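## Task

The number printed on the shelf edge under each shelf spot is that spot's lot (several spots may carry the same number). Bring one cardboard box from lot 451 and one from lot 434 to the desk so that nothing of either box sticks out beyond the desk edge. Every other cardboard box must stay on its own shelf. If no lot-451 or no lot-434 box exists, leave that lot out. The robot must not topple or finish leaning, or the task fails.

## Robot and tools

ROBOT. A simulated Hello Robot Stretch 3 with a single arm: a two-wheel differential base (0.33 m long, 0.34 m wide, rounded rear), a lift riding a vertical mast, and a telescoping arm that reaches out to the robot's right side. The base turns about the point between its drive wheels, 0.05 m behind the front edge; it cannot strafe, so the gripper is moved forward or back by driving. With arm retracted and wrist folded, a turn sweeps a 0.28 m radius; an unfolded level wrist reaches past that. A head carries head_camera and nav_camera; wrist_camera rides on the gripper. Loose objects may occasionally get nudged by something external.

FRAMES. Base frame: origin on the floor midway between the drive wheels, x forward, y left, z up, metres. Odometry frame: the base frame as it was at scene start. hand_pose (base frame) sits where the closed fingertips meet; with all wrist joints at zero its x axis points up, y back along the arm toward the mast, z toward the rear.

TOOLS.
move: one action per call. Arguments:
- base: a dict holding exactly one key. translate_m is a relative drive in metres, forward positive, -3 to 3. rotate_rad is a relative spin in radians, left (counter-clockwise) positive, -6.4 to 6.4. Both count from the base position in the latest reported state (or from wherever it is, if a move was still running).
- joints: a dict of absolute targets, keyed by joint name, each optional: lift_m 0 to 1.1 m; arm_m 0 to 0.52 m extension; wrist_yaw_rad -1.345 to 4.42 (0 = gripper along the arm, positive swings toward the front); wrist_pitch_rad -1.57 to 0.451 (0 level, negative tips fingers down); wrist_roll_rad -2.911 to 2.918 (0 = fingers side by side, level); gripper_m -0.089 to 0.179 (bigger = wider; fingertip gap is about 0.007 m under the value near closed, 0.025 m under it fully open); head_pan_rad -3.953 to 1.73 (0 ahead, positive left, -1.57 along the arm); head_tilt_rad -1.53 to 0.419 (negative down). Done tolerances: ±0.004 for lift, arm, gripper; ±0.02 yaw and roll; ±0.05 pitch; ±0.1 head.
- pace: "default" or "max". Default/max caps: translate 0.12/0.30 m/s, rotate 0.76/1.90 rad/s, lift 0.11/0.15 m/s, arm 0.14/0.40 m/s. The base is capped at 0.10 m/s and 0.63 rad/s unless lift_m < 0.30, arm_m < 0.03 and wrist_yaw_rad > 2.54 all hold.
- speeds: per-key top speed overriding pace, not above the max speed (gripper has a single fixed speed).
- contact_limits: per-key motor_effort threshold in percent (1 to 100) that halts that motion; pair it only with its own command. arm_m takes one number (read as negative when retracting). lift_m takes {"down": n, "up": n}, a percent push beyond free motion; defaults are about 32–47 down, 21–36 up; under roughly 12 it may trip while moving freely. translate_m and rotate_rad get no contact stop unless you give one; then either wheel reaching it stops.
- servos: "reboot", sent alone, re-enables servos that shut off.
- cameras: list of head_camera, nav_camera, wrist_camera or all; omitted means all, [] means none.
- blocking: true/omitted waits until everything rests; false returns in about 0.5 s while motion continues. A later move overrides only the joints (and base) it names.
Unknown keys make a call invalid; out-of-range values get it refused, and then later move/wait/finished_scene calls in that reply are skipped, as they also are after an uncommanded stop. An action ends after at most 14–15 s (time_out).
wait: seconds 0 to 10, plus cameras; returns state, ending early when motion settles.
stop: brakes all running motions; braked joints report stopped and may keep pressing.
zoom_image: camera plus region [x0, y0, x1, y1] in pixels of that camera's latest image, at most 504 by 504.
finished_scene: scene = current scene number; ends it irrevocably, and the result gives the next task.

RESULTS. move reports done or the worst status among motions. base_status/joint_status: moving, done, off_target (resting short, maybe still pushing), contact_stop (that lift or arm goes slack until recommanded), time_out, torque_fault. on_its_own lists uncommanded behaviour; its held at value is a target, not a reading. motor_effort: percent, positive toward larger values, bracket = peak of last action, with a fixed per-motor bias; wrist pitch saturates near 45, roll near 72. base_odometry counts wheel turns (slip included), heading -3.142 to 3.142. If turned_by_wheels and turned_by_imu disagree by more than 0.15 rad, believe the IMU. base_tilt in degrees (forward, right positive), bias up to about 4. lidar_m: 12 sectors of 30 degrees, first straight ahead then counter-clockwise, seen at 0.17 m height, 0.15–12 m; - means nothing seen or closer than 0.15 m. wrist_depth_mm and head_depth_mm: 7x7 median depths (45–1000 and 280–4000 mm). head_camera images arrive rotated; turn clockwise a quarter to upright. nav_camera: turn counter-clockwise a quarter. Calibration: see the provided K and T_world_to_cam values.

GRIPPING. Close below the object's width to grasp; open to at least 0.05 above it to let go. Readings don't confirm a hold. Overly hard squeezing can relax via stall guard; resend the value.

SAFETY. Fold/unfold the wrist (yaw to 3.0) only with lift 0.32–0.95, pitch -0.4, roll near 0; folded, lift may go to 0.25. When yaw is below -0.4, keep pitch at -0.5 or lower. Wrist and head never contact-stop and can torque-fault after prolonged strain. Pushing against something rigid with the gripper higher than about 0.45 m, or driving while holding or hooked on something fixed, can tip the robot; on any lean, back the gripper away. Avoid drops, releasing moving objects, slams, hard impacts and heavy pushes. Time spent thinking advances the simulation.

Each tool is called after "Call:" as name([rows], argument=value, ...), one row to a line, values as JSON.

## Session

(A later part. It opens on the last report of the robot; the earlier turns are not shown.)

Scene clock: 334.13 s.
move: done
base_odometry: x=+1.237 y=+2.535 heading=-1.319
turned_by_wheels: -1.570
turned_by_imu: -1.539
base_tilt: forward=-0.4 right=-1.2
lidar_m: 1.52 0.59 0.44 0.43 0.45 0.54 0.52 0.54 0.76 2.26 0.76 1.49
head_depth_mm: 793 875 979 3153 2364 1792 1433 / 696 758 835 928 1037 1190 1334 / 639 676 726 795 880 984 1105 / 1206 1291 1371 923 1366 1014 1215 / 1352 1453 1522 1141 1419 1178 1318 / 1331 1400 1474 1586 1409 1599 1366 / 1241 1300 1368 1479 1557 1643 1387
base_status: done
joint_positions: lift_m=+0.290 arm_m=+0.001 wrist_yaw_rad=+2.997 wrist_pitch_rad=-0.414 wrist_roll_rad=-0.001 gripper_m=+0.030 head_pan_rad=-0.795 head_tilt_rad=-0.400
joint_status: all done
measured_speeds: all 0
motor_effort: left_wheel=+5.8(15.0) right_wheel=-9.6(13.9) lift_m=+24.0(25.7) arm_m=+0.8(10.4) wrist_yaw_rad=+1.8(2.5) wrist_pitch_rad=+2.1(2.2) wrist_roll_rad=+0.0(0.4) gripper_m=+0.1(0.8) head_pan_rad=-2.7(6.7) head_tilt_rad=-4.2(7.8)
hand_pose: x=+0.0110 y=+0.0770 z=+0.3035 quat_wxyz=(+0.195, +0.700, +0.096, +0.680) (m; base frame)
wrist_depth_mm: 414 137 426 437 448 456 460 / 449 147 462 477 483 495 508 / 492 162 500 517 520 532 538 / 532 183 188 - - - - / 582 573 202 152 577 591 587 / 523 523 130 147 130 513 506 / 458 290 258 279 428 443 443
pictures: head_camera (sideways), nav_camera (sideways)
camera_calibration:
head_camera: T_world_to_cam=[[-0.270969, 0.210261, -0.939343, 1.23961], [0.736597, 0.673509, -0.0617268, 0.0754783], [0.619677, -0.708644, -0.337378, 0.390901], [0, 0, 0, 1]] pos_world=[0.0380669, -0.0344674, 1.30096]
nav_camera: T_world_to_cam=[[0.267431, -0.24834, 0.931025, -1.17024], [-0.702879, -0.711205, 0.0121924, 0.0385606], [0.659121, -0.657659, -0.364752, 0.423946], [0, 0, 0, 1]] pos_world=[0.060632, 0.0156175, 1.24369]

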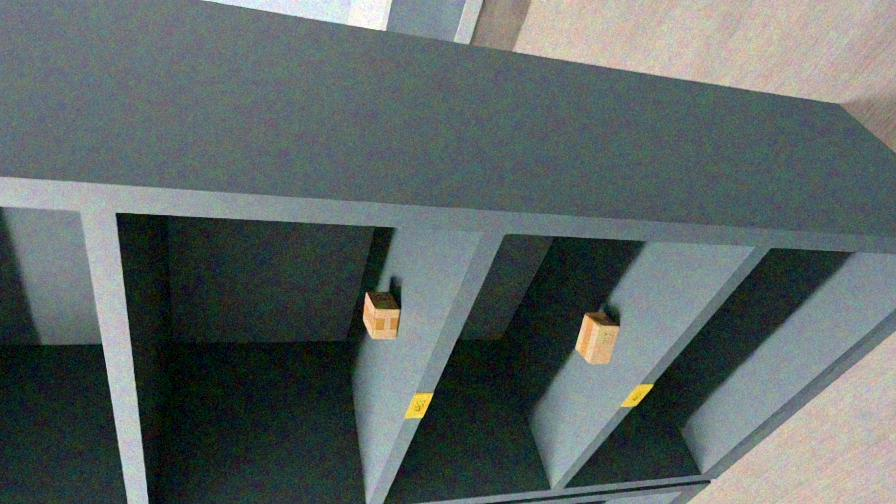

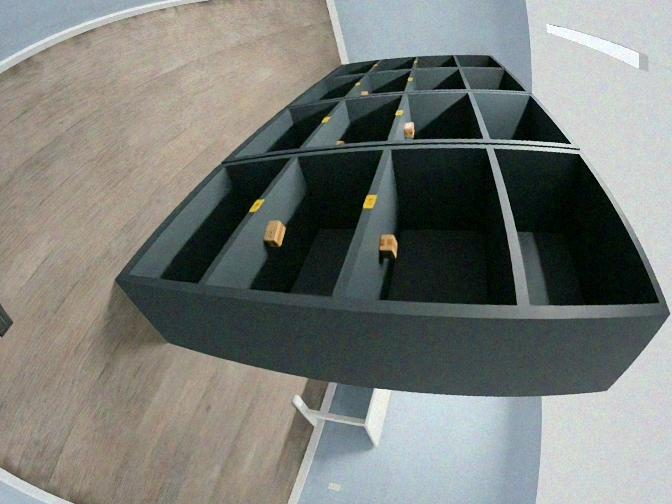

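Call:
move(base={"translate_m":0.8}, joints={"head_pan_rad":-1.57,"head_tilt_rad":-0.45}, pace="max", cameras=["head_camera","nav_camera"])

Call:
zoom_image(camera="nav_camera", region=[150, 50, 500, 400])

Scene clock: 349.60 s.
move: done
base_odometry: x=+1.437 y=+1.760 heading=-1.319
turned_by_wheels: +0.000
turned_by_imu: +0.000
base_tilt: forward=-0.4 right=-1.3
lidar_m: 1.42 0.56 0.42 0.41 0.43 0.60 1.31 1.37 0.65 1.05 0.83 0.87
head_depth_mm: 584 802 784 723 695 753 847 / 596 927 986 818 995 970 864 / 609 927 1003 807 1175 1002 879 / 626 928 1004 798 1179 998 871 / 643 930 1009 771 1178 991 868 / 662 934 1006 765 1182 984 861 / 683 936 1008 772 1183 983 859
base_status: done
joint_positions: lift_m=+0.290 arm_m=+0.001 wrist_yaw_rad=+2.998 wrist_pitch_rad=-0.414 wrist_roll_rad=-0.001 gripper_m=+0.030 head_pan_rad=-1.570 head_tilt_rad=-0.452
joint_status: all done
measured_speeds: all 0
motor_effort: left_wheel=+6.0(13.7) right_wheel=+0.1(13.3) lift_m=+24.6(25.1) arm_m=-10.3(13.4) wrist_yaw_rad=+1.8(2.8) wrist_pitch_rad=+2.1(2.3) wrist_roll_rad=+0.1(0.4) gripper_m=+1.1(1.1) head_pan_rad=+3.0(5.0) head_tilt_rad=+2.0(7.0)
hand_pose: x=+0.0110 y=+0.0770 z=+0.3035 quat_wxyz=(+0.195, +0.700, +0.096, +0.680) (m; base frame)
wrist_depth_mm: 395 137 409 414 427 432 440 / 426 147 435 453 461 473 474 / 466 161 473 495 507 514 526 / 513 186 515 537 542 - - / 537 541 202 150 554 571 589 / 529 519 130 147 130 511 511 / 455 291 257 280 422 443 439
pictures: head_camera (sideways), nav_camera (sideways)
camera_calibration:
head_camera: T_world_to_cam=[[-0.0464639, 0.388705, -0.92019, 1.21319], [0.997501, -0.0310219, -0.0634719, 0.0761288], [-0.0532179, -0.92084, -0.386292, 0.458677], [0, 0, 0, 1]] pos_world=[0.00484079, -0.0468422, 1.29838]
nav_camera: T_world_to_cam=[[0.0172926, -0.412927, 0.9106, -1.1421], [-0.999794, -0.0167929, 0.0113714, 0.0415175], [0.0105961, -0.910609, -0.413133, 0.49085], [0, 0, 0, 1]] pos_world=[0.0560576, -0.0239338, 1.24231]

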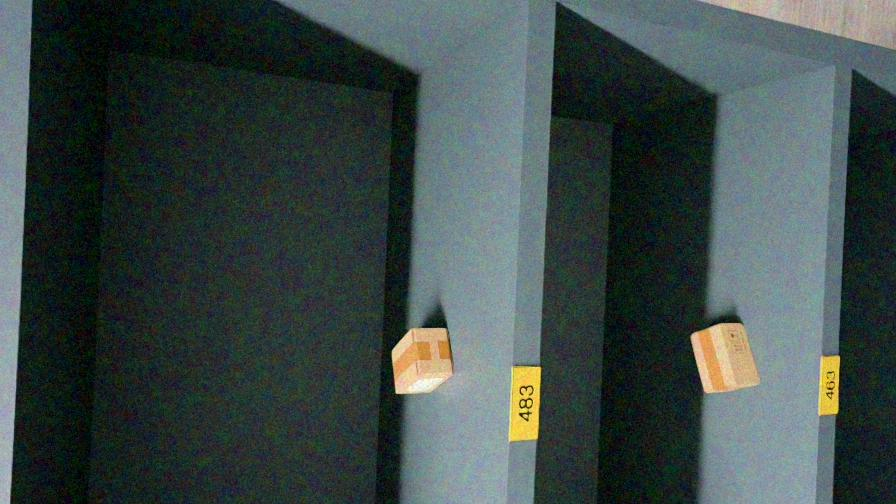

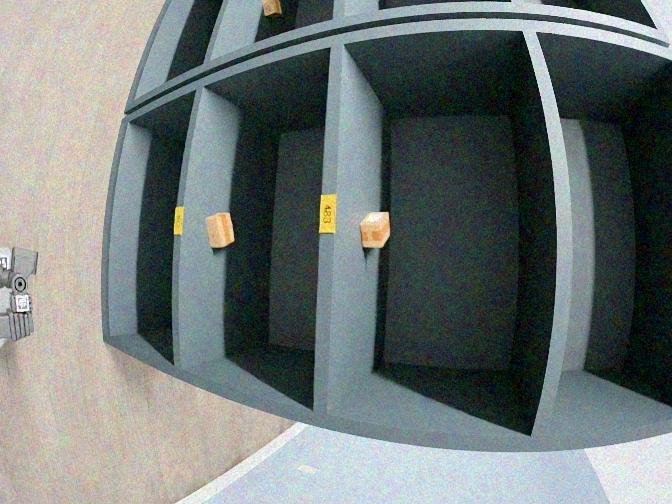

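Scaled by 1.440 from the camera's 672x504 image, which has a finer 792x594 frame.

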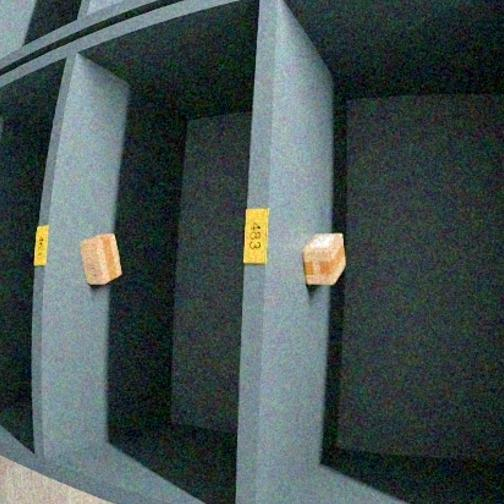

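483, 463. On.

Call:
move(base={"translate_m":0.85}, pace="max", cameras=["head_camera","nav_camera"])

Call:
zoom_image(camera="nav_camera", region=[150, 0, 450, 300])

Scene clock: 358.13 s.
move: done
base_odometry: x=+1.649 y=+0.937 heading=-1.319
turned_by_wheels: +0.000
turned_by_imu: +0.001
base_tilt: forward=-0.4 right=-1.3
lidar_m: 1.33 0.53 0.39 0.38 0.40 0.56 1.71 1.26 0.65 0.72 0.92 0.92
head_depth_mm: 508 544 587 636 701 922 890 / 586 821 780 719 713 781 852 / 600 949 1025 814 1173 978 915 / 614 955 1029 802 1202 997 1179 / 630 953 1029 794 1206 988 1168 / 649 957 1032 786 1197 985 1165 / 670 956 1033 729 1196 980 1163
base_status: done
joint_positions: lift_m=+0.290 arm_m=+0.001 wrist_yaw_rad=+2.998 wrist_pitch_rad=-0.414 wrist_roll_rad=-0.001 gripper_m=+0.030 head_pan_rad=-1.570 head_tilt_rad=-0.450
joint_status: not commanded
measured_speeds: all 0
motor_effort: left_wheel=+1.5(15.2) right_wheel=+6.5(12.9) lift_m=+26.6(26.7) arm_m=-7.7(9.8) wrist_yaw_rad=+1.8(2.7) wrist_pitch_rad=+2.1(2.3) wrist_roll_rad=+0.2(0.4) gripper_m=+0.2(0.9) head_pan_rad=+2.9(4.0) head_tilt_rad=+3.8(5.3)
hand_pose: x=+0.0110 y=+0.0770 z=+0.3035 quat_wxyz=(+0.195, +0.700, +0.096, +0.680) (m; base frame)
wrist_depth_mm: 373 137 382 391 398 407 416 / 409 147 412 424 435 445 453 / 441 161 452 465 476 488 499 / 486 186 484 512 526 534 549 / 520 523 207 160 551 584 567 / 517 522 129 147 130 506 504 / 456 291 258 281 425 444 439
pictures: head_camera (sideways), nav_camera (sideways)
camera_calibration:
head_camera: T_world_to_cam=[[-0.0466291, 0.386674, -0.921037, 1.21429], [0.99751, -0.030818, -0.0634389, 0.0761014], [-0.0529147, -0.921701, -0.384275, 0.456048], [0, 0, 0, 1]] pos_world=[0.00484115, -0.0468506, 1.29848]
nav_camera: T_world_to_cam=[[0.0173819, -0.410924, 0.911504, -1.14323], [-0.99979, -0.0170776, 0.0113666, 0.0415161], [0.0108955, -0.91151, -0.411134, 0.488236], [0, 0, 0, 1]] pos_world=[0.0560594, -0.0240409, 1.24232]

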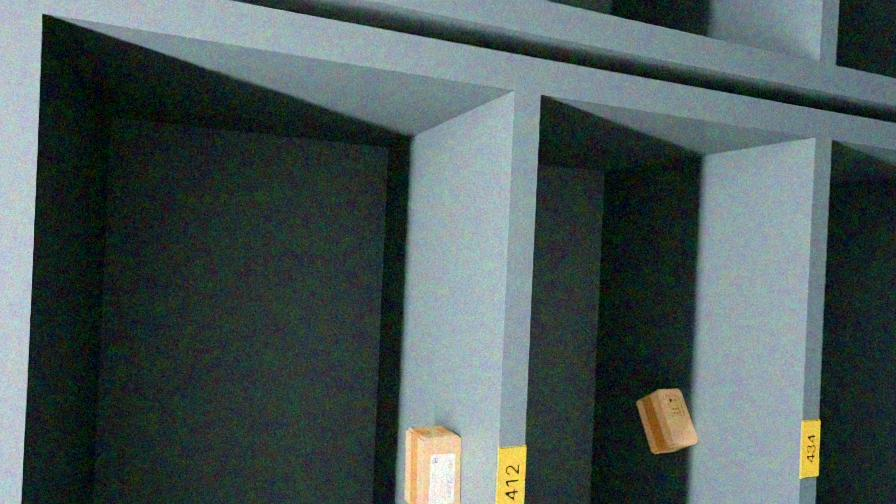

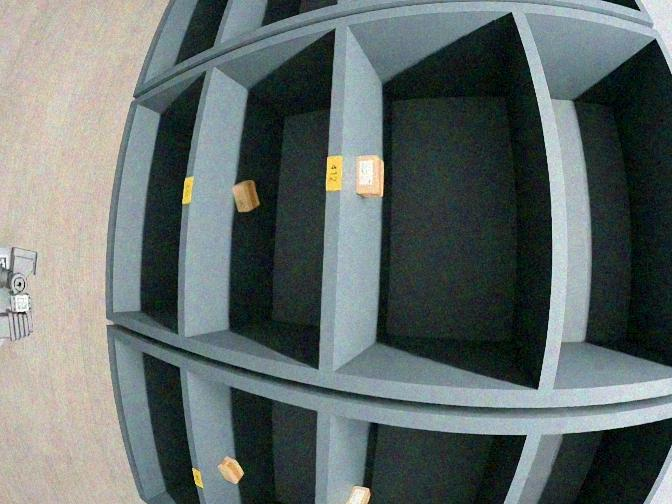

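Scaled by 1.680 from the camera's 672x504 image, which has a finer 792x594 frame.

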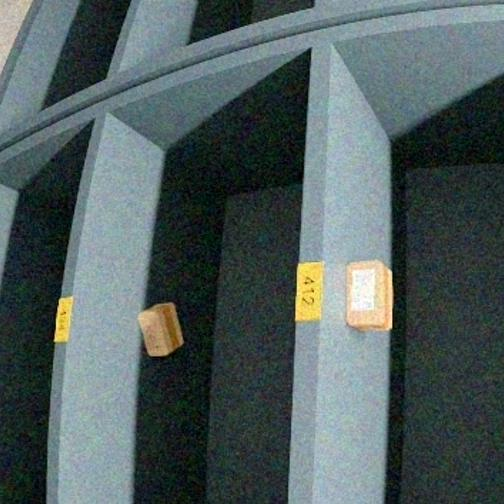

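Call:
move(base={"translate_m":0.151}, joints={"lift_m":0.5,"gripper_m":0.179,"head_tilt_rad":-0.6}, pace="max", cameras=[])

Call:
move(joints={"wrist_yaw_rad":0.41}, pace="max", cameras=[])

Call:
move(joints={"wrist_pitch_rad":0,"lift_m":0.48,"arm_m":0.2}, pace="max")

Scene clock: 384.83 s.
move: done
base_odometry: x=+1.686 y=+0.791 heading=-1.319
turned_by_wheels: +0.000
turned_by_imu: -0.001
base_tilt: forward=-0.4 right=-1.2
lidar_m: 1.32 0.52 0.39 0.38 0.40 0.56 1.68 1.40 0.70 1.08 0.82 1.58
head_depth_mm: 875 933 860 808 895 923 1105 / 878 966 914 1141 1101 962 1147 / 879 964 899 1206 1094 957 1162 / 884 969 886 1210 1091 1277 1160 / 886 971 768 1218 1041 1272 1161 / 889 979 856 1216 1071 1265 1156 / 887 979 848 1223 1066 1255 1155
base_status: done
joint_positions: lift_m=+0.500 arm_m=+0.001 wrist_yaw_rad=+2.998 wrist_pitch_rad=-0.415 wrist_roll_rad=-0.001 gripper_m=+0.179 head_pan_rad=-1.570 head_tilt_rad=-0.600
joint_status: all done
measured_speeds: all 0
motor_effort: left_wheel=+5.9(11.3) right_wheel=+1.2(12.8) lift_m=+27.7(33.9) arm_m=-5.0(6.7) wrist_yaw_rad=+0.9(3.1) wrist_pitch_rad=+2.3(2.4) wrist_roll_rad=+0.2(0.6) gripper_m=+0.8(84.0) head_pan_rad=+3.5(3.8) head_tilt_rad=-5.3(6.6)
hand_pose: x=+0.0110 y=+0.0769 z=+0.5134 quat_wxyz=(+0.195, +0.700, +0.096, +0.680) (m; base frame)
wrist_depth_mm: 366 137 381 387 394 399 412 / 400 147 408 424 432 439 445 / 436 162 439 461 475 483 493 / 484 187 480 515 519 526 541 / 516 191 211 - - - - / - 139 232 - - - - / 647 639 276 664 662 646 105
pictures: none
No camera images: "cameras" was empty.

Scene clock: 386.50 s.
move: done
base_odometry: x=+1.686 y=+0.791 heading=-1.319
turned_by_wheels: +0.000
turned_by_imu: +0.000
base_tilt: forward=-0.2 right=-1.3
lidar_m: 1.32 0.52 0.39 0.38 0.40 0.56 1.68 1.40 0.70 1.08 0.81 1.58
head_depth_mm: 874 937 858 813 894 930 1108 / 878 964 914 1144 1105 965 1145 / 879 965 900 1202 1095 956 1167 / 883 973 887 1211 1088 1279 1157 / 883 974 767 1216 1050 1268 1158 / 888 976 854 1216 1069 1266 1156 / 886 977 847 1223 1064 1259 1158
base_status: not commanded
joint_positions: lift_m=+0.500 arm_m=+0.001 wrist_yaw_rad=+0.413 wrist_pitch_rad=-0.415 wrist_roll_rad=-0.001 gripper_m=+0.179 head_pan_rad=-1.570 head_tilt_rad=-0.600
joint_status: all done
measured_speeds: all 0
motor_effort: left_wheel=+6.2(6.3) right_wheel=+0.3(1.4) lift_m=+23.0(28.2) arm_m=-3.7(5.2) wrist_yaw_rad=-4.0(8.4) wrist_pitch_rad=+2.2(2.4) wrist_roll_rad=+0.1(0.5) gripper_m=+0.7(1.0) head_pan_rad=+3.3(3.8) head_tilt_rad=-5.5(5.6)
hand_pose: x=+0.0688 y=-0.3515 z=+0.5134 quat_wxyz=(+0.708, +0.285, -0.647, -0.001) (m; base frame)
wrist_depth_mm: - 547 483 476 465 453 442 / - - - 428 378 345 320 / - - - - - - - / - - 848 - - - - / 948 888 811 - - - - / 123 736 772 - - - - / 645 656 669 669 650 - 105
pictures: none
No camera images: "cameras" was empty.

Scene clock: 388.20 s.
move: done
base_odometry: x=+1.686 y=+0.791 heading=-1.319
turned_by_wheels: +0.000
turned_by_imu: +0.000
base_tilt: forward=-0.3 right=-1.4
lidar_m: 1.32 0.52 0.39 0.38 0.40 0.55 1.67 1.40 0.71 1.08 0.82 1.58
head_depth_mm: 877 932 860 812 896 927 1104 / 878 960 911 1140 1106 961 1145 / 878 966 899 1206 1093 956 576 / 882 974 883 1212 1087 950 614 / 884 971 763 1218 1051 1262 1131 / 887 974 855 1218 1071 941 1166 / 888 973 844 1223 1059 1252 1156
base_status: not commanded
joint_positions: lift_m=+0.480 arm_m=+0.200 wrist_yaw_rad=+0.413 wrist_pitch_rad=-0.023 wrist_roll_rad=-0.001 gripper_m=+0.179 head_pan_rad=-1.570 head_tilt_rad=-0.600
joint_status: all done
measured_speeds: all 0
motor_effort: left_wheel=+6.0(6.2) right_wheel=+0.6(1.5) lift_m=+25.2(27.4) arm_m=+13.6(15.0) wrist_yaw_rad=-2.5(4.1) wrist_pitch_rad=+3.8(5.5) wrist_roll_rad=+0.3(0.4) gripper_m=+0.5(1.1) head_pan_rad=+3.2(3.5) head_tilt_rad=-5.3(5.7)
hand_pose: x=+0.0811 y=-0.5791 z=+0.5888 quat_wxyz=(+0.694, +0.153, -0.690, +0.137) (m; base frame)
wrist_depth_mm: 417 489 - - - - - / 420 488 - - - - - / 427 499 - - - - - / 428 483 481 484 392 483 484 / 419 330 330 329 331 330 360 / 123 139 283 252 238 237 239 / - 504 - - 215 194 105
pictures: head_camera (sideways), nav_camera (sideways), wrist_camera
camera_calibration:
head_camera: T_world_to_cam=[[-0.0467354, 0.520275, -0.852719, 1.1252], [0.9975, -0.0209978, -0.067482, 0.0813491], [-0.0530144, -0.85374, -0.517993, 0.630004], [0, 0, 0, 1]] pos_world=[0.00484054, -0.0458475, 1.29131]
nav_camera: T_world_to_cam=[[0.0175169, -0.542836, 0.839656, -1.04959], [-0.999788, -0.0185764, 0.00884801, 0.0448061], [0.0107948, -0.839633, -0.543047, 0.659899], [0, 0, 0, 1]] pos_world=[0.0560587, -0.014849, 1.23925]
wrist_camera: T_world_to_cam=[[-0.897386, -0.441162, -0.0085918, -0.170998], [-0.0906503, 0.203382, -0.974894, 0.731722], [0.431833, -0.874078, -0.222504, -0.244109], [0, 0, 0, 1]] pos_world=[0.0182943, -0.437627, 0.657567]

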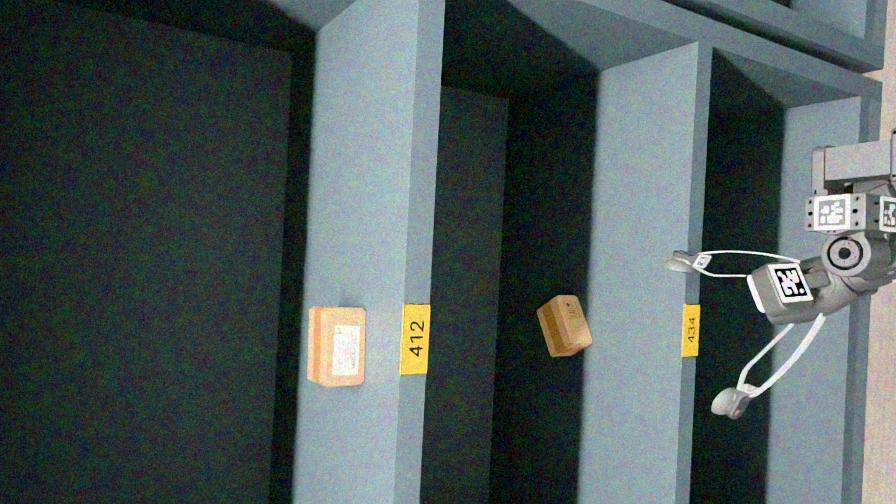

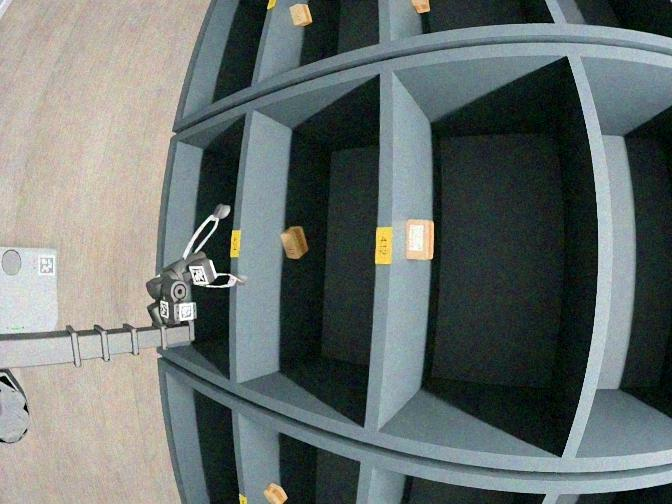

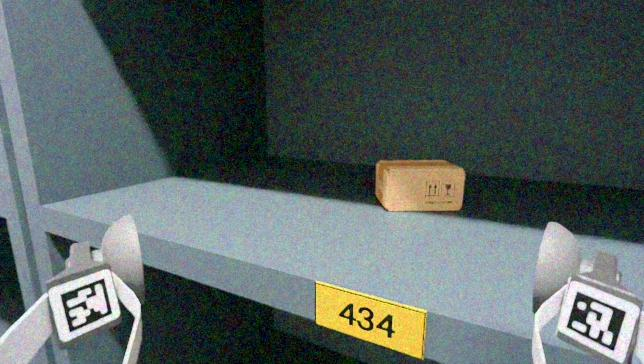

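Call:
move(base={"translate_m":0.009}, joints={"lift_m":0.467,"arm_m":0.36}, cameras=["wrist_camera"])

Call:
move(joints={"arm_m":0.472}, contact_limits={"arm_m":32}, cameras=["wrist_camera"])

Scene clock: 408.13 s.
move: done
base_odometry: x=+1.688 y=+0.782 heading=-1.319
turned_by_wheels: +0.000
turned_by_imu: +0.000
base_tilt: forward=-0.4 right=-1.2
lidar_m: 1.32 0.52 0.39 0.38 0.40 0.56 1.67 1.41 0.71 1.08 0.81 1.58
head_depth_mm: 876 938 869 831 917 936 1107 / 879 966 909 1172 1107 964 1159 / 882 963 895 1207 1091 901 625 / 881 970 883 1215 1086 744 1155 / 882 971 766 1216 1046 1270 1163 / 888 974 854 1216 1070 1271 1162 / 891 977 842 1221 1065 1251 1160
base_status: done
joint_positions: lift_m=+0.467 arm_m=+0.360 wrist_yaw_rad=+0.413 wrist_pitch_rad=-0.022 wrist_roll_rad=-0.001 gripper_m=+0.179 head_pan_rad=-1.570 head_tilt_rad=-0.600
joint_status: all done
measured_speeds: all 0
motor_effort: left_wheel=+7.4(10.7) right_wheel=+4.8(7.6) lift_m=+24.6(27.9) arm_m=+13.3(15.0) wrist_yaw_rad=-2.7(4.5) wrist_pitch_rad=+3.5(3.8) wrist_roll_rad=+0.2(0.3) gripper_m=+0.8(1.4) head_pan_rad=+3.3(3.5) head_tilt_rad=-3.4(4.9)
hand_pose: x=+0.0811 y=-0.7392 z=+0.5759 quat_wxyz=(+0.694, +0.153, -0.690, +0.137) (m; base frame)
wrist_depth_mm: 401 470 - - - - - / 406 478 - - - - - / 412 484 - - - - - / 407 463 432 384 246 385 - / 293 293 294 255 252 295 320 / 118 144 212 211 211 211 212 / 152 165 165 165 165 158 107
pictures: wrist_camera
camera_calibration:
wrist_camera: T_world_to_cam=[[-0.897412, -0.441108, -0.00867145, -0.241611], [-0.0904336, 0.203149, -0.974963, 0.751491], [0.431825, -0.874159, -0.222199, -0.387099], [0, 0, 0, 1]] pos_world=[0.0182942, -0.597627, 0.644567]

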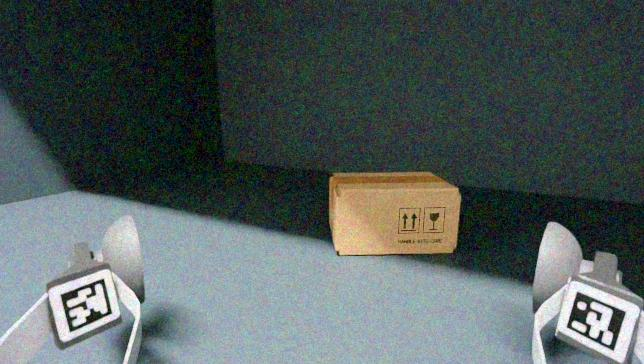

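Scene clock: 410.20 s.
move: done
base_odometry: x=+1.688 y=+0.782 heading=-1.319
turned_by_wheels: +0.000
turned_by_imu: +0.000
base_tilt: forward=-0.4 right=-1.2
lidar_m: 1.32 0.52 0.39 0.38 0.40 0.55 1.67 1.41 0.71 1.08 0.81 1.58
head_depth_mm: 875 940 868 834 919 937 1102 / 876 963 914 1171 1101 966 1165 / 882 967 902 1199 1096 769 614 / 880 969 883 1206 1087 1266 1155 / 884 969 766 1208 1045 1272 1161 / 884 967 858 1216 1068 1257 1161 / 889 974 843 1224 1062 1257 1154
base_status: not commanded
joint_positions: lift_m=+0.467 arm_m=+0.472 wrist_yaw_rad=+0.413 wrist_pitch_rad=-0.017 wrist_roll_rad=-0.001 gripper_m=+0.179 head_pan_rad=-1.570 head_tilt_rad=-0.600
joint_status: all done
measured_speeds: all 0
motor_effort: left_wheel=+6.2(7.8) right_wheel=+3.3(5.4) lift_m=+21.9(26.1) arm_m=+13.6(15.6) wrist_yaw_rad=-3.3(4.1) wrist_pitch_rad=+2.7(3.8) wrist_roll_rad=+0.0(0.4) gripper_m=+0.8(1.0) head_pan_rad=+3.3(3.7) head_tilt_rad=-3.0(4.0)
contact_limits: arm_m 32 (drawing in: default 31, maximum 55; extending or still: default 40, maximum 69)
hand_pose: x=+0.0812 y=-0.8513 z=+0.5772 quat_wxyz=(+0.694, +0.151, -0.690, +0.139) (m; base frame)
wrist_depth_mm: 392 464 - - - - - / 397 474 - - - - - / 411 484 - - - - - / 405 456 438 393 - - - / 298 276 259 164 178 302 279 / 118 144 149 149 152 215 215 / 153 167 153 153 156 160 105
pictures: wrist_camera
camera_calibration:
wrist_camera: T_world_to_cam=[[-0.897462, -0.441012, -0.00835395, -0.291147], [-0.088434, 0.198454, -0.976112, 0.772146], [0.432135, -0.875285, -0.217105, -0.488741], [0, 0, 0, 1]] pos_world=[0.0181927, -0.709423, 0.645161]

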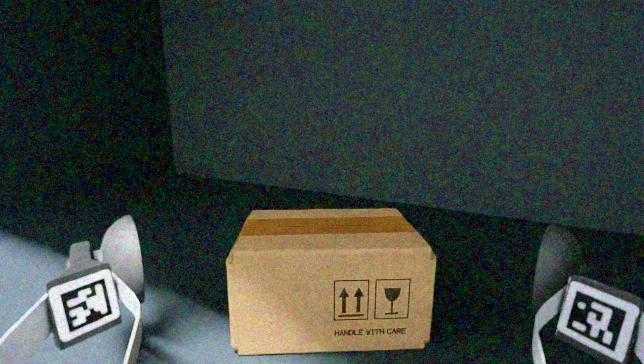

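Call:
move(joints={"arm_m":0.489}, contact_limits={"arm_m":32}, cameras=[])

Call:
move(joints={"gripper_m":0.04}, cameras=["wrist_camera"])

Call:
move(joints={"lift_m":0.515}, cameras=["wrist_camera"])

Scene clock: 418.33 s.
move: done
base_odometry: x=+1.688 y=+0.782 heading=-1.319
turned_by_wheels: +0.000
turned_by_imu: +0.000
base_tilt: forward=-0.2 right=-1.2
lidar_m: 1.32 0.52 0.39 0.38 0.40 0.55 1.67 1.41 0.71 1.08 0.81 1.58
head_depth_mm: 878 940 868 834 922 937 1106 / 878 960 911 1171 1102 967 1166 / 883 967 897 1207 1096 771 616 / 882 971 884 1212 1060 1273 1155 / 885 974 764 1213 1047 1270 1165 / 887 979 855 1219 1073 1262 1160 / 893 978 845 1225 1064 1257 1160
base_status: not commanded
joint_positions: lift_m=+0.467 arm_m=+0.489 wrist_yaw_rad=+0.413 wrist_pitch_rad=-0.017 wrist_roll_rad=-0.001 gripper_m=+0.179 head_pan_rad=-1.570 head_tilt_rad=-0.600
joint_status: all done
measured_speeds: all 0
motor_effort: left_wheel=+6.3(6.6) right_wheel=+2.9(4.0) lift_m=+23.1(23.8) arm_m=+12.3(15.0) wrist_yaw_rad=-2.6(3.9) wrist_pitch_rad=+2.7(2.8) wrist_roll_rad=+0.3(0.4) gripper_m=+0.5(1.0) head_pan_rad=+2.7(3.4) head_tilt_rad=-2.5(3.2)
contact_limits: arm_m 32 (drawing in: default 31, maximum 55; extending or still: default 40, maximum 69)
hand_pose: x=+0.0812 y=-0.8683 z=+0.5773 quat_wxyz=(+0.694, +0.151, -0.690, +0.139) (m; base frame)
wrist_depth_mm: 391 473 - - - - - / 399 477 - - - - - / 409 485 - - - - - / 406 455 441 395 - - - / 298 278 178 164 279 301 278 / 119 141 131 133 135 215 215 / 154 167 135 138 142 160 105
pictures: none
No camera images: "cameras" was empty.

Scene clock: 420.27 s.
move: done
base_odometry: x=+1.688 y=+0.782 heading=-1.319
turned_by_wheels: +0.000
turned_by_imu: +0.000
base_tilt: forward=-0.3 right=-1.2
lidar_m: 1.32 0.52 0.39 0.38 0.40 0.55 1.68 1.41 0.71 1.08 0.81 1.58
head_depth_mm: 876 938 868 834 921 938 1105 / 878 962 914 1171 1106 966 1161 / 878 968 897 1207 1097 769 613 / 882 972 880 1210 1050 1277 1155 / 883 972 764 1218 1041 1271 1159 / 888 970 858 1215 1075 1262 1164 / 889 977 843 1227 1066 1263 1157
base_status: not commanded
joint_positions: lift_m=+0.467 arm_m=+0.489 wrist_yaw_rad=+0.413 wrist_pitch_rad=-0.017 wrist_roll_rad=-0.001 gripper_m=+0.041 head_pan_rad=-1.570 head_tilt_rad=-0.600
joint_status: all done
measured_speeds: all 0
motor_effort: left_wheel=+6.2(6.8) right_wheel=+2.7(4.1) lift_m=+26.5(27.0) arm_m=+7.9(13.3) wrist_yaw_rad=-2.5(3.8) wrist_pitch_rad=+2.7(2.8) wrist_roll_rad=+0.1(0.4) gripper_m=-19.4(91.0) head_pan_rad=+2.2(3.2) head_tilt_rad=-2.1(3.2)
contact_limits: arm_m 32 (drawing in: default 31, maximum 55; extending or still: default 40, maximum 69)
hand_pose: x=+0.0812 y=-0.8683 z=+0.5773 quat_wxyz=(+0.694, +0.151, -0.690, +0.139) (m; base frame)
wrist_depth_mm: 390 467 - - - - - / 397 476 - - - - - / 408 481 - - - - - / 407 456 438 398 - - - / 300 301 153 164 153 279 279 / 215 215 134 136 137 205 216 / 175 153 140 141 144 125 168
pictures: wrist_camera
camera_calibration:
wrist_camera: T_world_to_cam=[[-0.89743, -0.441076, -0.00846212, -0.298622], [-0.0882227, 0.19823, -0.976177, 0.775394], [0.432245, -0.875304, -0.21681, -0.503827], [0, 0, 0, 1]] pos_world=[0.0181924, -0.726423, 0.64516]

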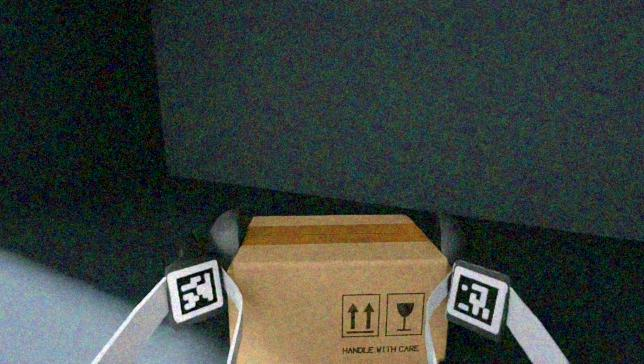

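Scene clock: 421.53 s.
move: done
base_odometry: x=+1.688 y=+0.782 heading=-1.319
turned_by_wheels: +0.000
turned_by_imu: +0.000
base_tilt: forward=-0.3 right=-1.2
lidar_m: 1.32 0.52 0.39 0.38 0.39 0.55 1.67 1.41 0.71 1.08 0.81 1.57
head_depth_mm: 876 941 866 833 922 934 1105 / 876 964 907 1172 1102 962 1142 / 878 968 901 1211 1064 808 580 / 885 970 882 1206 862 1284 1154 / 883 972 764 1213 1012 1268 1159 / 885 976 857 1220 1070 1258 1162 / 890 979 845 1222 1058 1259 1158
base_status: not commanded
joint_positions: lift_m=+0.515 arm_m=+0.489 wrist_yaw_rad=+0.413 wrist_pitch_rad=-0.025 wrist_roll_rad=-0.001 gripper_m=+0.041 head_pan_rad=-1.570 head_tilt_rad=-0.600
joint_status: all done
measured_speeds: all 0
motor_effort: left_wheel=+5.9(6.5) right_wheel=+3.2(4.3) lift_m=+32.0(34.3) arm_m=+4.2(7.9) wrist_yaw_rad=-3.1(4.0) wrist_pitch_rad=+4.2(4.3) wrist_roll_rad=+0.0(0.5) gripper_m=-19.0(19.4) head_pan_rad=+2.9(3.1) head_tilt_rad=-1.1(2.4)
contact_limits: arm_m 32 (drawing in: default 31, maximum 55; extending or still: default 40, maximum 69)
hand_pose: x=+0.0811 y=-0.8681 z=+0.6232 quat_wxyz=(+0.694, +0.154, -0.690, +0.136) (m; base frame)
wrist_depth_mm: 388 466 - - - - - / 396 473 - - - - - / 407 483 - - - - - / 414 489 - - - - - / 400 417 154 167 154 - - / 301 299 135 137 138 286 285 / 245 215 141 141 143 216 236
pictures: wrist_camera
camera_calibration:
wrist_camera: T_world_to_cam=[[-0.897498, -0.440932, -0.00879717, -0.297927], [-0.0915643, 0.205814, -0.974298, 0.825821], [0.431409, -0.873625, -0.225091, -0.486935], [0, 0, 0, 1]] pos_world=[0.0182955, -0.72673, 0.692371]

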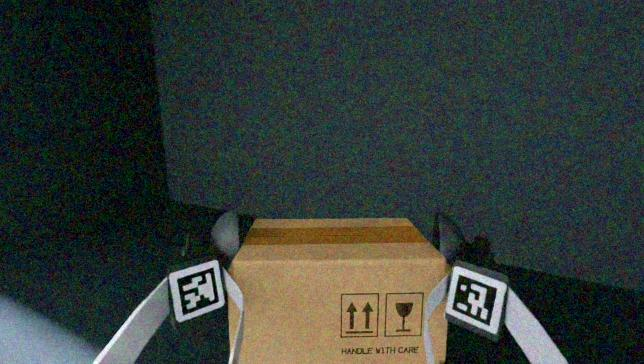

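Call:
move(joints={"arm_m":0.0,"lift_m":0.53}, speeds={"arm_m":0.2}, cameras=[])

Call:
move(base={"translate_m":-1.2}, joints={"wrist_yaw_rad":0.1}, cameras=["nav_camera"])

Call:
move(base={"translate_m":-0.54}, cameras=[])

Call:
move(base={"rotate_rad":-1.57}, cameras=["nav_camera"])

Scene clock: 456.07 s.
move: done
base_odometry: x=+1.688 y=+0.782 heading=-1.319
turned_by_wheels: +0.000
turned_by_imu: +0.000
base_tilt: forward=-0.4 right=-1.1
lidar_m: 1.32 0.52 0.39 0.38 0.40 0.55 1.69 1.41 0.71 1.08 0.81 1.58
head_depth_mm: 876 941 868 837 920 937 1106 / 879 965 913 1174 1105 962 1155 / 879 968 898 1202 1094 959 1166 / 886 968 886 1212 1080 1273 1153 / 887 968 763 1220 1075 1276 633 / 887 976 857 1216 1070 1262 632 / 888 978 844 1216 1062 1259 1155
base_status: not commanded
joint_positions: lift_m=+0.530 arm_m=+0.001 wrist_yaw_rad=+0.413 wrist_pitch_rad=-0.026 wrist_roll_rad=-0.001 gripper_m=+0.041 head_pan_rad=-1.570 head_tilt_rad=-0.600
joint_status: all done
measured_speeds: all 0
motor_effort: left_wheel=+6.3(6.6) right_wheel=+3.5(4.1) lift_m=+29.4(34.9) arm_m=-12.8(14.6) wrist_yaw_rad=-2.6(4.3) wrist_pitch_rad=+4.4(4.4) wrist_roll_rad=+0.1(0.6) gripper_m=-19.3(19.7) head_pan_rad=+2.6(3.1) head_tilt_rad=-0.2(1.7)
hand_pose: x=+0.0810 y=-0.3797 z=+0.6380 quat_wxyz=(+0.695, +0.154, -0.690, +0.136) (m; base frame)
wrist_depth_mm: - 576 - - - - - / - - - - - - - / - - - - - - - / - 618 - - - - - / - - 153 167 153 466 465 / - - 135 137 138 360 351 / - - 141 141 143 - -
pictures: none
No camera images: "cameras" was empty.

Scene clock: 469.20 s.
move: done
base_odometry: x=+1.389 y=+1.944 heading=-1.319
turned_by_wheels: +0.000
turned_by_imu: +0.000
base_tilt: forward=-0.4 right=-1.3
lidar_m: 1.44 0.57 0.43 0.41 0.43 0.61 1.12 1.18 1.64 0.60 1.05 0.97
head_depth_mm: 2752 2970 3202 2517 1887 1490 1248 / 473 527 3228 2478 1872 1491 1237 / 828 789 706 654 779 1361 1209 / 855 941 885 685 1090 925 650 / 855 938 874 1172 1082 946 1098 / 856 942 865 1178 1070 941 1147 / 858 940 796 1185 1065 932 1144
base_status: done
joint_positions: lift_m=+0.530 arm_m=+0.001 wrist_yaw_rad=+0.103 wrist_pitch_rad=-0.026 wrist_roll_rad=-0.001 gripper_m=+0.041 head_pan_rad=-1.570 head_tilt_rad=-0.600
joint_status: all done
measured_speeds: all 0
motor_effort: left_wheel=-2.7(10.4) right_wheel=-9.4(13.9) lift_m=+24.9(30.0) arm_m=-6.5(13.2) wrist_yaw_rad=-3.6(6.5) wrist_pitch_rad=+4.4(4.4) wrist_roll_rad=+0.3(0.5) gripper_m=-18.9(19.6) head_pan_rad=+1.9(3.2) head_tilt_rad=+3.0(3.1)
hand_pose: x=+0.0047 y=-0.3997 z=+0.6380 quat_wxyz=(+0.707, +0.046, -0.705, +0.027) (m; base frame)
wrist_depth_mm: - - - - - 310 - / - - - - - - - / - - - - - - - / - 524 - - - - - / - - 154 168 153 - - / - - 135 137 138 - - / - - 140 141 143 378 -
pictures: nav_camera (sideways)
camera_calibration:
nav_camera: T_world_to_cam=[[0.0175169, -0.542836, 0.839656, -1.04959], [-0.999788, -0.0185764, 0.00884801, 0.0448061], [0.0107948, -0.839633, -0.543047, 0.659899], [0, 0, 0, 1]] pos_world=[0.0560587, -0.014849, 1.23925]

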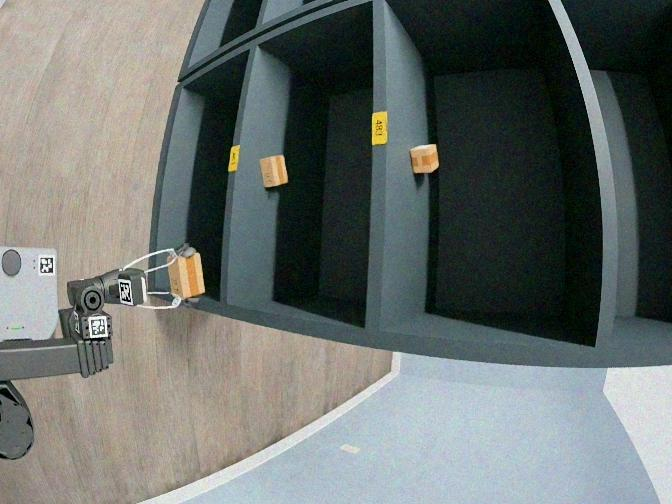

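Scene clock: 475.73 s.
move: done
base_odometry: x=+1.254 y=+2.467 heading=-1.319
turned_by_wheels: +0.000
turned_by_imu: +0.000
base_tilt: forward=-0.2 right=-1.1
lidar_m: 1.50 0.59 0.44 0.43 0.45 0.61 0.59 0.62 0.86 2.59 0.72 1.43
head_depth_mm: 1895 1821 1761 1699 1650 1464 1248 / 2668 2772 2644 2312 1864 1495 1244 / 2757 3011 3317 2450 1848 1471 1233 / 2726 3001 3264 2430 1836 1469 651 / 2747 3001 3253 2443 1825 1457 1137 / 2781 2993 3216 2397 1821 1457 1220 / 2789 2940 3292 2186 1242 1287 1191
base_status: done
joint_positions: lift_m=+0.530 arm_m=+0.001 wrist_yaw_rad=+0.103 wrist_pitch_rad=-0.026 wrist_roll_rad=-0.001 gripper_m=+0.041 head_pan_rad=-1.570 head_tilt_rad=-0.600
joint_status: not commanded
measured_speeds: all 0
motor_effort: left_wheel=-6.4(9.9) right_wheel=-5.2(14.5) lift_m=+26.3(26.9) arm_m=-3.8(7.1) wrist_yaw_rad=-2.6(4.6) wrist_pitch_rad=+4.4(4.4) wrist_roll_rad=+0.1(0.5) gripper_m=-18.8(19.5) head_pan_rad=+1.9(2.6) head_tilt_rad=+3.8(4.7)
hand_pose: x=+0.0047 y=-0.3997 z=+0.6380 quat_wxyz=(+0.707, +0.046, -0.705, +0.027) (m; base frame)
wrist_depth_mm: - - - - - - - / - - - - - - - / - - - - - - - / - - - - - - - / - - 154 167 154 - - / - - 135 136 137 - - / - - 140 141 143 982 967
pictures: none
No camera images: "cameras" was empty.

Scene clock: 479.33 s.
move: done
base_odometry: x=+1.254 y=+2.467 heading=-2.888
turned_by_wheels: -1.570
turned_by_imu: -1.545
base_tilt: forward=-0.3 right=-1.2
lidar_m: 2.75 0.72 1.43 1.44 0.59 0.44 0.43 0.45 0.61 0.59 0.62 0.87
head_depth_mm: 459 504 560 628 715 831 991 / 461 507 561 631 720 837 997 / 463 509 564 635 725 845 1009 / 465 510 565 639 727 851 651 / 466 513 570 643 733 858 940 / 468 515 574 645 738 861 1040 / 471 518 575 648 744 866 1041
base_status: done
joint_positions: lift_m=+0.530 arm_m=+0.001 wrist_yaw_rad=+0.103 wrist_pitch_rad=-0.026 wrist_roll_rad=-0.001 gripper_m=+0.041 head_pan_rad=-1.570 head_tilt_rad=-0.600
joint_status: not commanded
measured_speeds: all 0
motor_effort: left_wheel=+8.3(11.9) right_wheel=-9.5(13.8) lift_m=+27.7(28.2) arm_m=-10.7(10.7) wrist_yaw_rad=-2.1(4.1) wrist_pitch_rad=+4.3(4.5) wrist_roll_rad=+0.1(0.5) gripper_m=-18.9(19.7) head_pan_rad=+1.7(2.6) head_tilt_rad=+3.1(4.2)
hand_pose: x=+0.0047 y=-0.3998 z=+0.6380 quat_wxyz=(+0.707, +0.046, -0.705, +0.027) (m; base frame)
wrist_depth_mm: 380 360 343 326 311 298 285 / 397 375 355 337 319 306 294 / 413 391 368 349 331 313 301 / 429 402 381 361 342 325 312 / 446 421 154 167 154 334 322 / 460 439 135 137 138 339 329 / 492 445 140 141 143 354 339
pictures: nav_camera (sideways)
camera_calibration:
nav_camera: T_world_to_cam=[[0.0175186, -0.542347, 0.839972, -1.04998], [-0.999788, -0.0185721, 0.00886022, 0.044791], [0.0107947, -0.839949, -0.542557, 0.659287], [0, 0, 0, 1]] pos_world=[0.0560587, -0.0148511, 1.23925]

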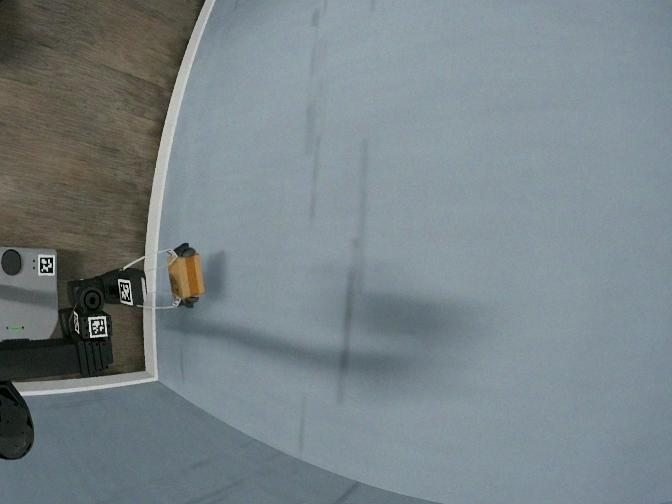

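Call:
move(base={"translate_m":2.08}, joints={"lift_m":0.78}, speeds={"translate_m":0.2}, cameras=[])

Call:
move(base={"rotate_rad":1.57}, joints={"wrist_yaw_rad":0}, cameras=["nav_camera"])

Scene clock: 501.93 s.
move: time_out
base_odometry: x=-0.094 y=+2.118 heading=-2.888
turned_by_wheels: +0.000
turned_by_imu: -0.001
base_tilt: forward=-0.3 right=-1.2
lidar_m: 1.93 1.67 2.49 1.17 0.51 0.55 1.81 0.88 0.67 0.65 0.69 0.97
head_depth_mm: 514 563 624 701 797 927 1102 / 514 564 626 703 802 932 1113 / 516 567 629 706 806 940 1099 / 519 569 632 712 793 503 322 / 520 574 638 714 802 500 1102 / 523 576 640 719 825 955 1130 / 526 577 642 725 828 967 1137
base_status: translate_m time_out (by the wheels' count: +1.3933 of +2.0800)
joint_positions: lift_m=+0.780 arm_m=+0.001 wrist_yaw_rad=+0.102 wrist_pitch_rad=-0.026 wrist_roll_rad=-0.001 gripper_m=+0.041 head_pan_rad=-1.570 head_tilt_rad=-0.600
joint_status: all done
measured_speeds: all 0
motor_effort: left_wheel=+1.1(13.9) right_wheel=-0.4(10.4) lift_m=+25.4(34.6) arm_m=-11.2(13.4) wrist_yaw_rad=-2.4(4.4) wrist_pitch_rad=+4.4(4.5) wrist_roll_rad=+0.1(0.6) gripper_m=-18.7(19.6) head_pan_rad=+1.4(2.5) head_tilt_rad=-1.5(2.6)
hand_pose: x=+0.0047 y=-0.3997 z=+0.8879 quat_wxyz=(+0.707, +0.046, -0.705, +0.027) (m; base frame)
wrist_depth_mm: 448 427 406 385 370 351 337 / 470 445 421 399 381 361 347 / 485 461 434 410 390 372 358 / 505 481 454 425 406 384 368 / 526 503 154 167 153 393 380 / 548 515 135 137 137 403 391 / 581 529 140 141 143 420 403
pictures: none
No camera images: "cameras" was empty.

not run: a stop that you did not command came earlier in this reply.

Call:
move(base={"translate_m":0.68}, cameras=[])

Call:
move(base={"rotate_rad":1.57}, joints={"wrist_yaw_rad":0}, cameras=["nav_camera"])

Call:
move(base={"translate_m":1.35}, cameras=["head_camera","nav_camera"])

Scene clock: 516.23 s.
move: done
base_odometry: x=-0.752 y=+1.947 heading=-2.888
turned_by_wheels: +0.000
turned_by_imu: +0.000
base_tilt: forward=-0.4 right=-1.2
lidar_m: 1.26 1.09 1.71 3.36 1.39 1.08 2.29 0.93 0.70 0.68 0.72 1.02
head_depth_mm: 540 591 657 736 838 971 1154 / 542 594 660 741 843 982 1159 / 544 598 662 743 848 987 1152 / 547 599 665 747 834 502 322 / 547 601 668 753 843 501 1141 / 552 605 670 757 866 1009 1166 / 552 609 675 762 869 1020 1160
base_status: done
joint_positions: lift_m=+0.780 arm_m=+0.001 wrist_yaw_rad=+0.102 wrist_pitch_rad=-0.026 wrist_roll_rad=-0.001 gripper_m=+0.041 head_pan_rad=-1.570 head_tilt_rad=-0.600
joint_status: not commanded
measured_speeds: all 0
motor_effort: left_wheel=+6.3(11.8) right_wheel=+3.9(10.2) lift_m=+26.6(27.1) arm_m=-10.9(11.9) wrist_yaw_rad=-2.7(4.4) wrist_pitch_rad=+4.4(4.5) wrist_roll_rad=+0.0(0.5) gripper_m=-18.9(19.5) head_pan_rad=+0.8(1.9) head_tilt_rad=-3.6(4.2)
hand_pose: x=+0.0047 y=-0.3997 z=+0.8879 quat_wxyz=(+0.707, +0.046, -0.705, +0.027) (m; base frame)
wrist_depth_mm: 485 457 439 415 395 378 361 / 503 477 453 431 407 391 371 / 525 498 467 445 420 403 382 / 549 510 483 459 437 414 396 / 571 537 154 167 154 427 407 / 594 558 135 137 138 430 421 / 624 575 141 141 143 454 429
pictures: none
No camera images: "cameras" was empty.

Scene clock: 519.83 s.
move: done
base_odometry: x=-0.752 y=+1.947 heading=-1.318
turned_by_wheels: +1.570
turned_by_imu: +1.544
base_tilt: forward=-0.2 right=-1.2
lidar_m: 3.54 1.41 1.08 1.47 0.94 0.71 0.68 0.72 1.00 1.26 1.08 1.64
head_depth_mm: 1033 1133 1255 1405 1604 1502 1247 / 1032 1135 1255 1410 1622 1482 1239 / 1034 1130 1259 1418 1577 512 1156 / 1039 1137 1266 1422 1588 501 323 / 1038 1141 1270 1427 1628 1383 1222 / 1042 1142 1273 1426 1643 1452 1216 / 1045 1154 1284 1436 1625 1446 1211
base_status: done
joint_positions: lift_m=+0.780 arm_m=+0.001 wrist_yaw_rad=+0.002 wrist_pitch_rad=-0.026 wrist_roll_rad=-0.001 gripper_m=+0.041 head_pan_rad=-1.570 head_tilt_rad=-0.600
joint_status: all done
measured_speeds: all 0
motor_effort: left_wheel=-8.5(12.5) right_wheel=+8.9(13.0) lift_m=+27.3(27.9) arm_m=-13.1(13.5) wrist_yaw_rad=-1.8(6.4) wrist_pitch_rad=+4.4(4.5) wrist_roll_rad=+0.2(0.4) gripper_m=-18.8(19.7) head_pan_rad=+0.6(1.7) head_tilt_rad=-4.2(5.0)
hand_pose: x=-0.0209 y=-0.4011 z=+0.8879 quat_wxyz=(+0.708, +0.010, -0.706, -0.009) (m; base frame)
wrist_depth_mm: - - - - - - 886 / - - - - - - 913 / - - - - - - 934 / - - - - - - 989 / - - 154 168 154 - - / - - 135 137 137 - - / - - 141 141 143 - -
pictures: nav_camera (sideways)
camera_calibration:
nav_camera: T_world_to_cam=[[0.0175186, -0.542347, 0.839972, -1.04998], [-0.999788, -0.0185721, 0.00886022, 0.044791], [0.0107947, -0.839949, -0.542557, 0.659287], [0, 0, 0, 1]] pos_world=[0.0560587, -0.0148511, 1.23925]

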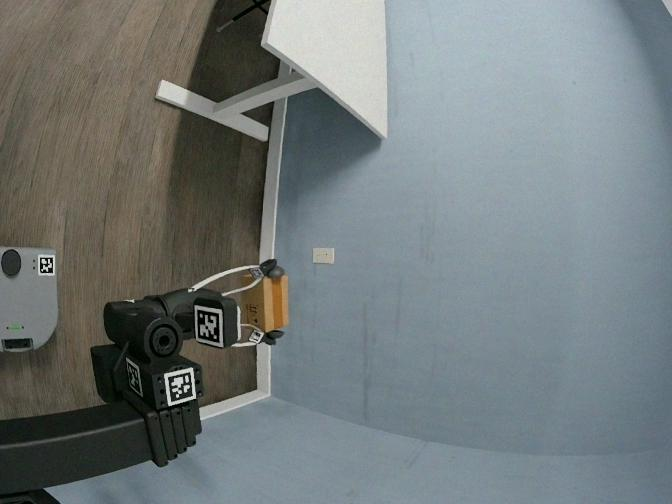

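Scene clock: 534.43 s.
move: time_out
base_odometry: x=-0.416 y=+0.640 heading=-1.319
turned_by_wheels: +0.000
turned_by_imu: +0.000
base_tilt: forward=-0.4 right=-1.2
lidar_m: 2.25 1.35 1.01 0.98 1.03 2.07 2.02 1.80 1.02 0.68 0.68 1.89
head_depth_mm: 1063 1164 1294 1137 843 1372 1243 / 1068 1169 1305 1117 838 1380 1236 / 1066 1173 1301 1114 830 513 1157 / 1074 1180 1312 1103 822 501 323 / 1075 1181 1307 1090 815 1086 1218 / 1076 1187 1315 1081 810 1198 1222 / 1085 1192 1313 1070 806 1405 1214
base_status: translate_m time_out (by the wheels' count: +1.3492 of +1.3500)
joint_positions: lift_m=+0.780 arm_m=+0.001 wrist_yaw_rad=+0.002 wrist_pitch_rad=-0.026 wrist_roll_rad=-0.001 gripper_m=+0.041 head_pan_rad=-1.570 head_tilt_rad=-0.600
joint_status: not commanded
measured_speeds: all 0
motor_effort: left_wheel=-0.4(8.9) right_wheel=+0.3(14.6) lift_m=+29.4(29.8) arm_m=-11.5(13.5) wrist_yaw_rad=-2.1(4.4) wrist_pitch_rad=+4.3(4.5) wrist_roll_rad=+0.3(0.5) gripper_m=-19.1(19.5) head_pan_rad=+0.9(1.6) head_tilt_rad=-5.9(6.1)
hand_pose: x=-0.0209 y=-0.4011 z=+0.8879 quat_wxyz=(+0.708, +0.010, -0.706, -0.009) (m; base frame)
wrist_depth_mm: - - - - - - - / - - - - - - - / - - - - - - - / - - - - - - - / - - 153 167 154 - - / - - 135 137 138 - - / - - 141 141 143 - -
pictures: head_camera (sideways), nav_camera (sideways)
camera_calibration:
head_camera: T_world_to_cam=[[-0.0467445, 0.520086, -0.852834, 1.12534], [0.997499, -0.0210087, -0.0674855, 0.0813531], [-0.0530152, -0.853856, -0.517803, 0.629753], [0, 0, 0, 1]] pos_world=[0.00484051, -0.0458484, 1.29131]
nav_camera: T_world_to_cam=[[0.0175178, -0.542579, 0.839822, -1.04979], [-0.999788, -0.018574, 0.00885454, 0.044798], [0.0107945, -0.8398, -0.542789, 0.659577], [0, 0, 0, 1]] pos_world=[0.0560587, -0.0148501, 1.23925]

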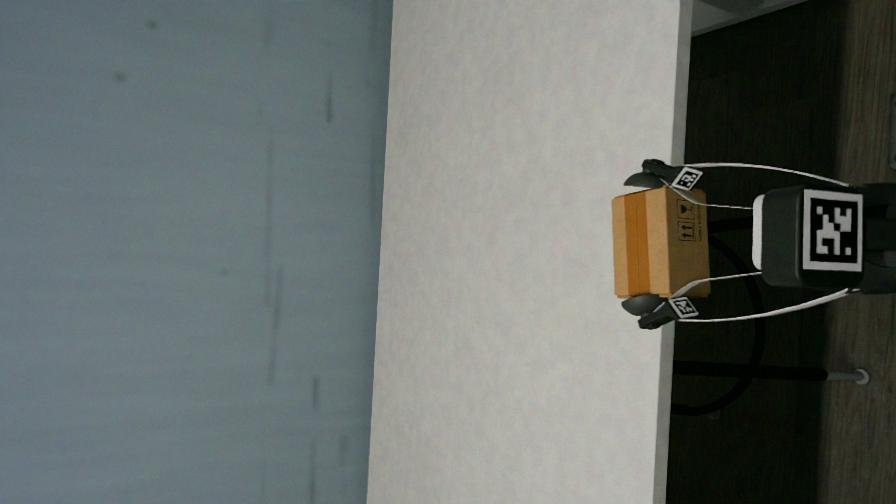

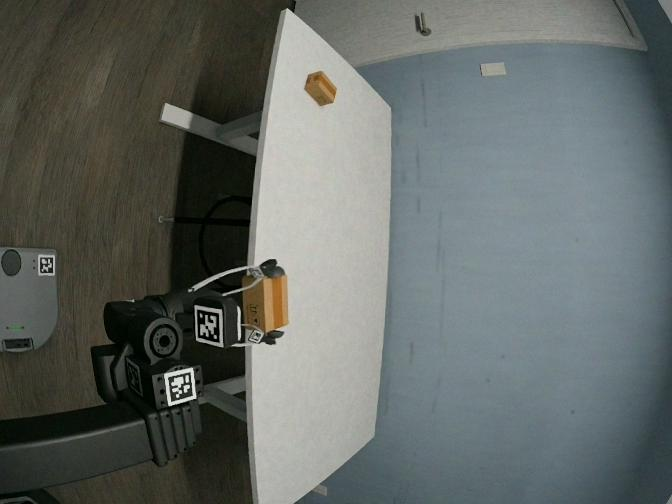

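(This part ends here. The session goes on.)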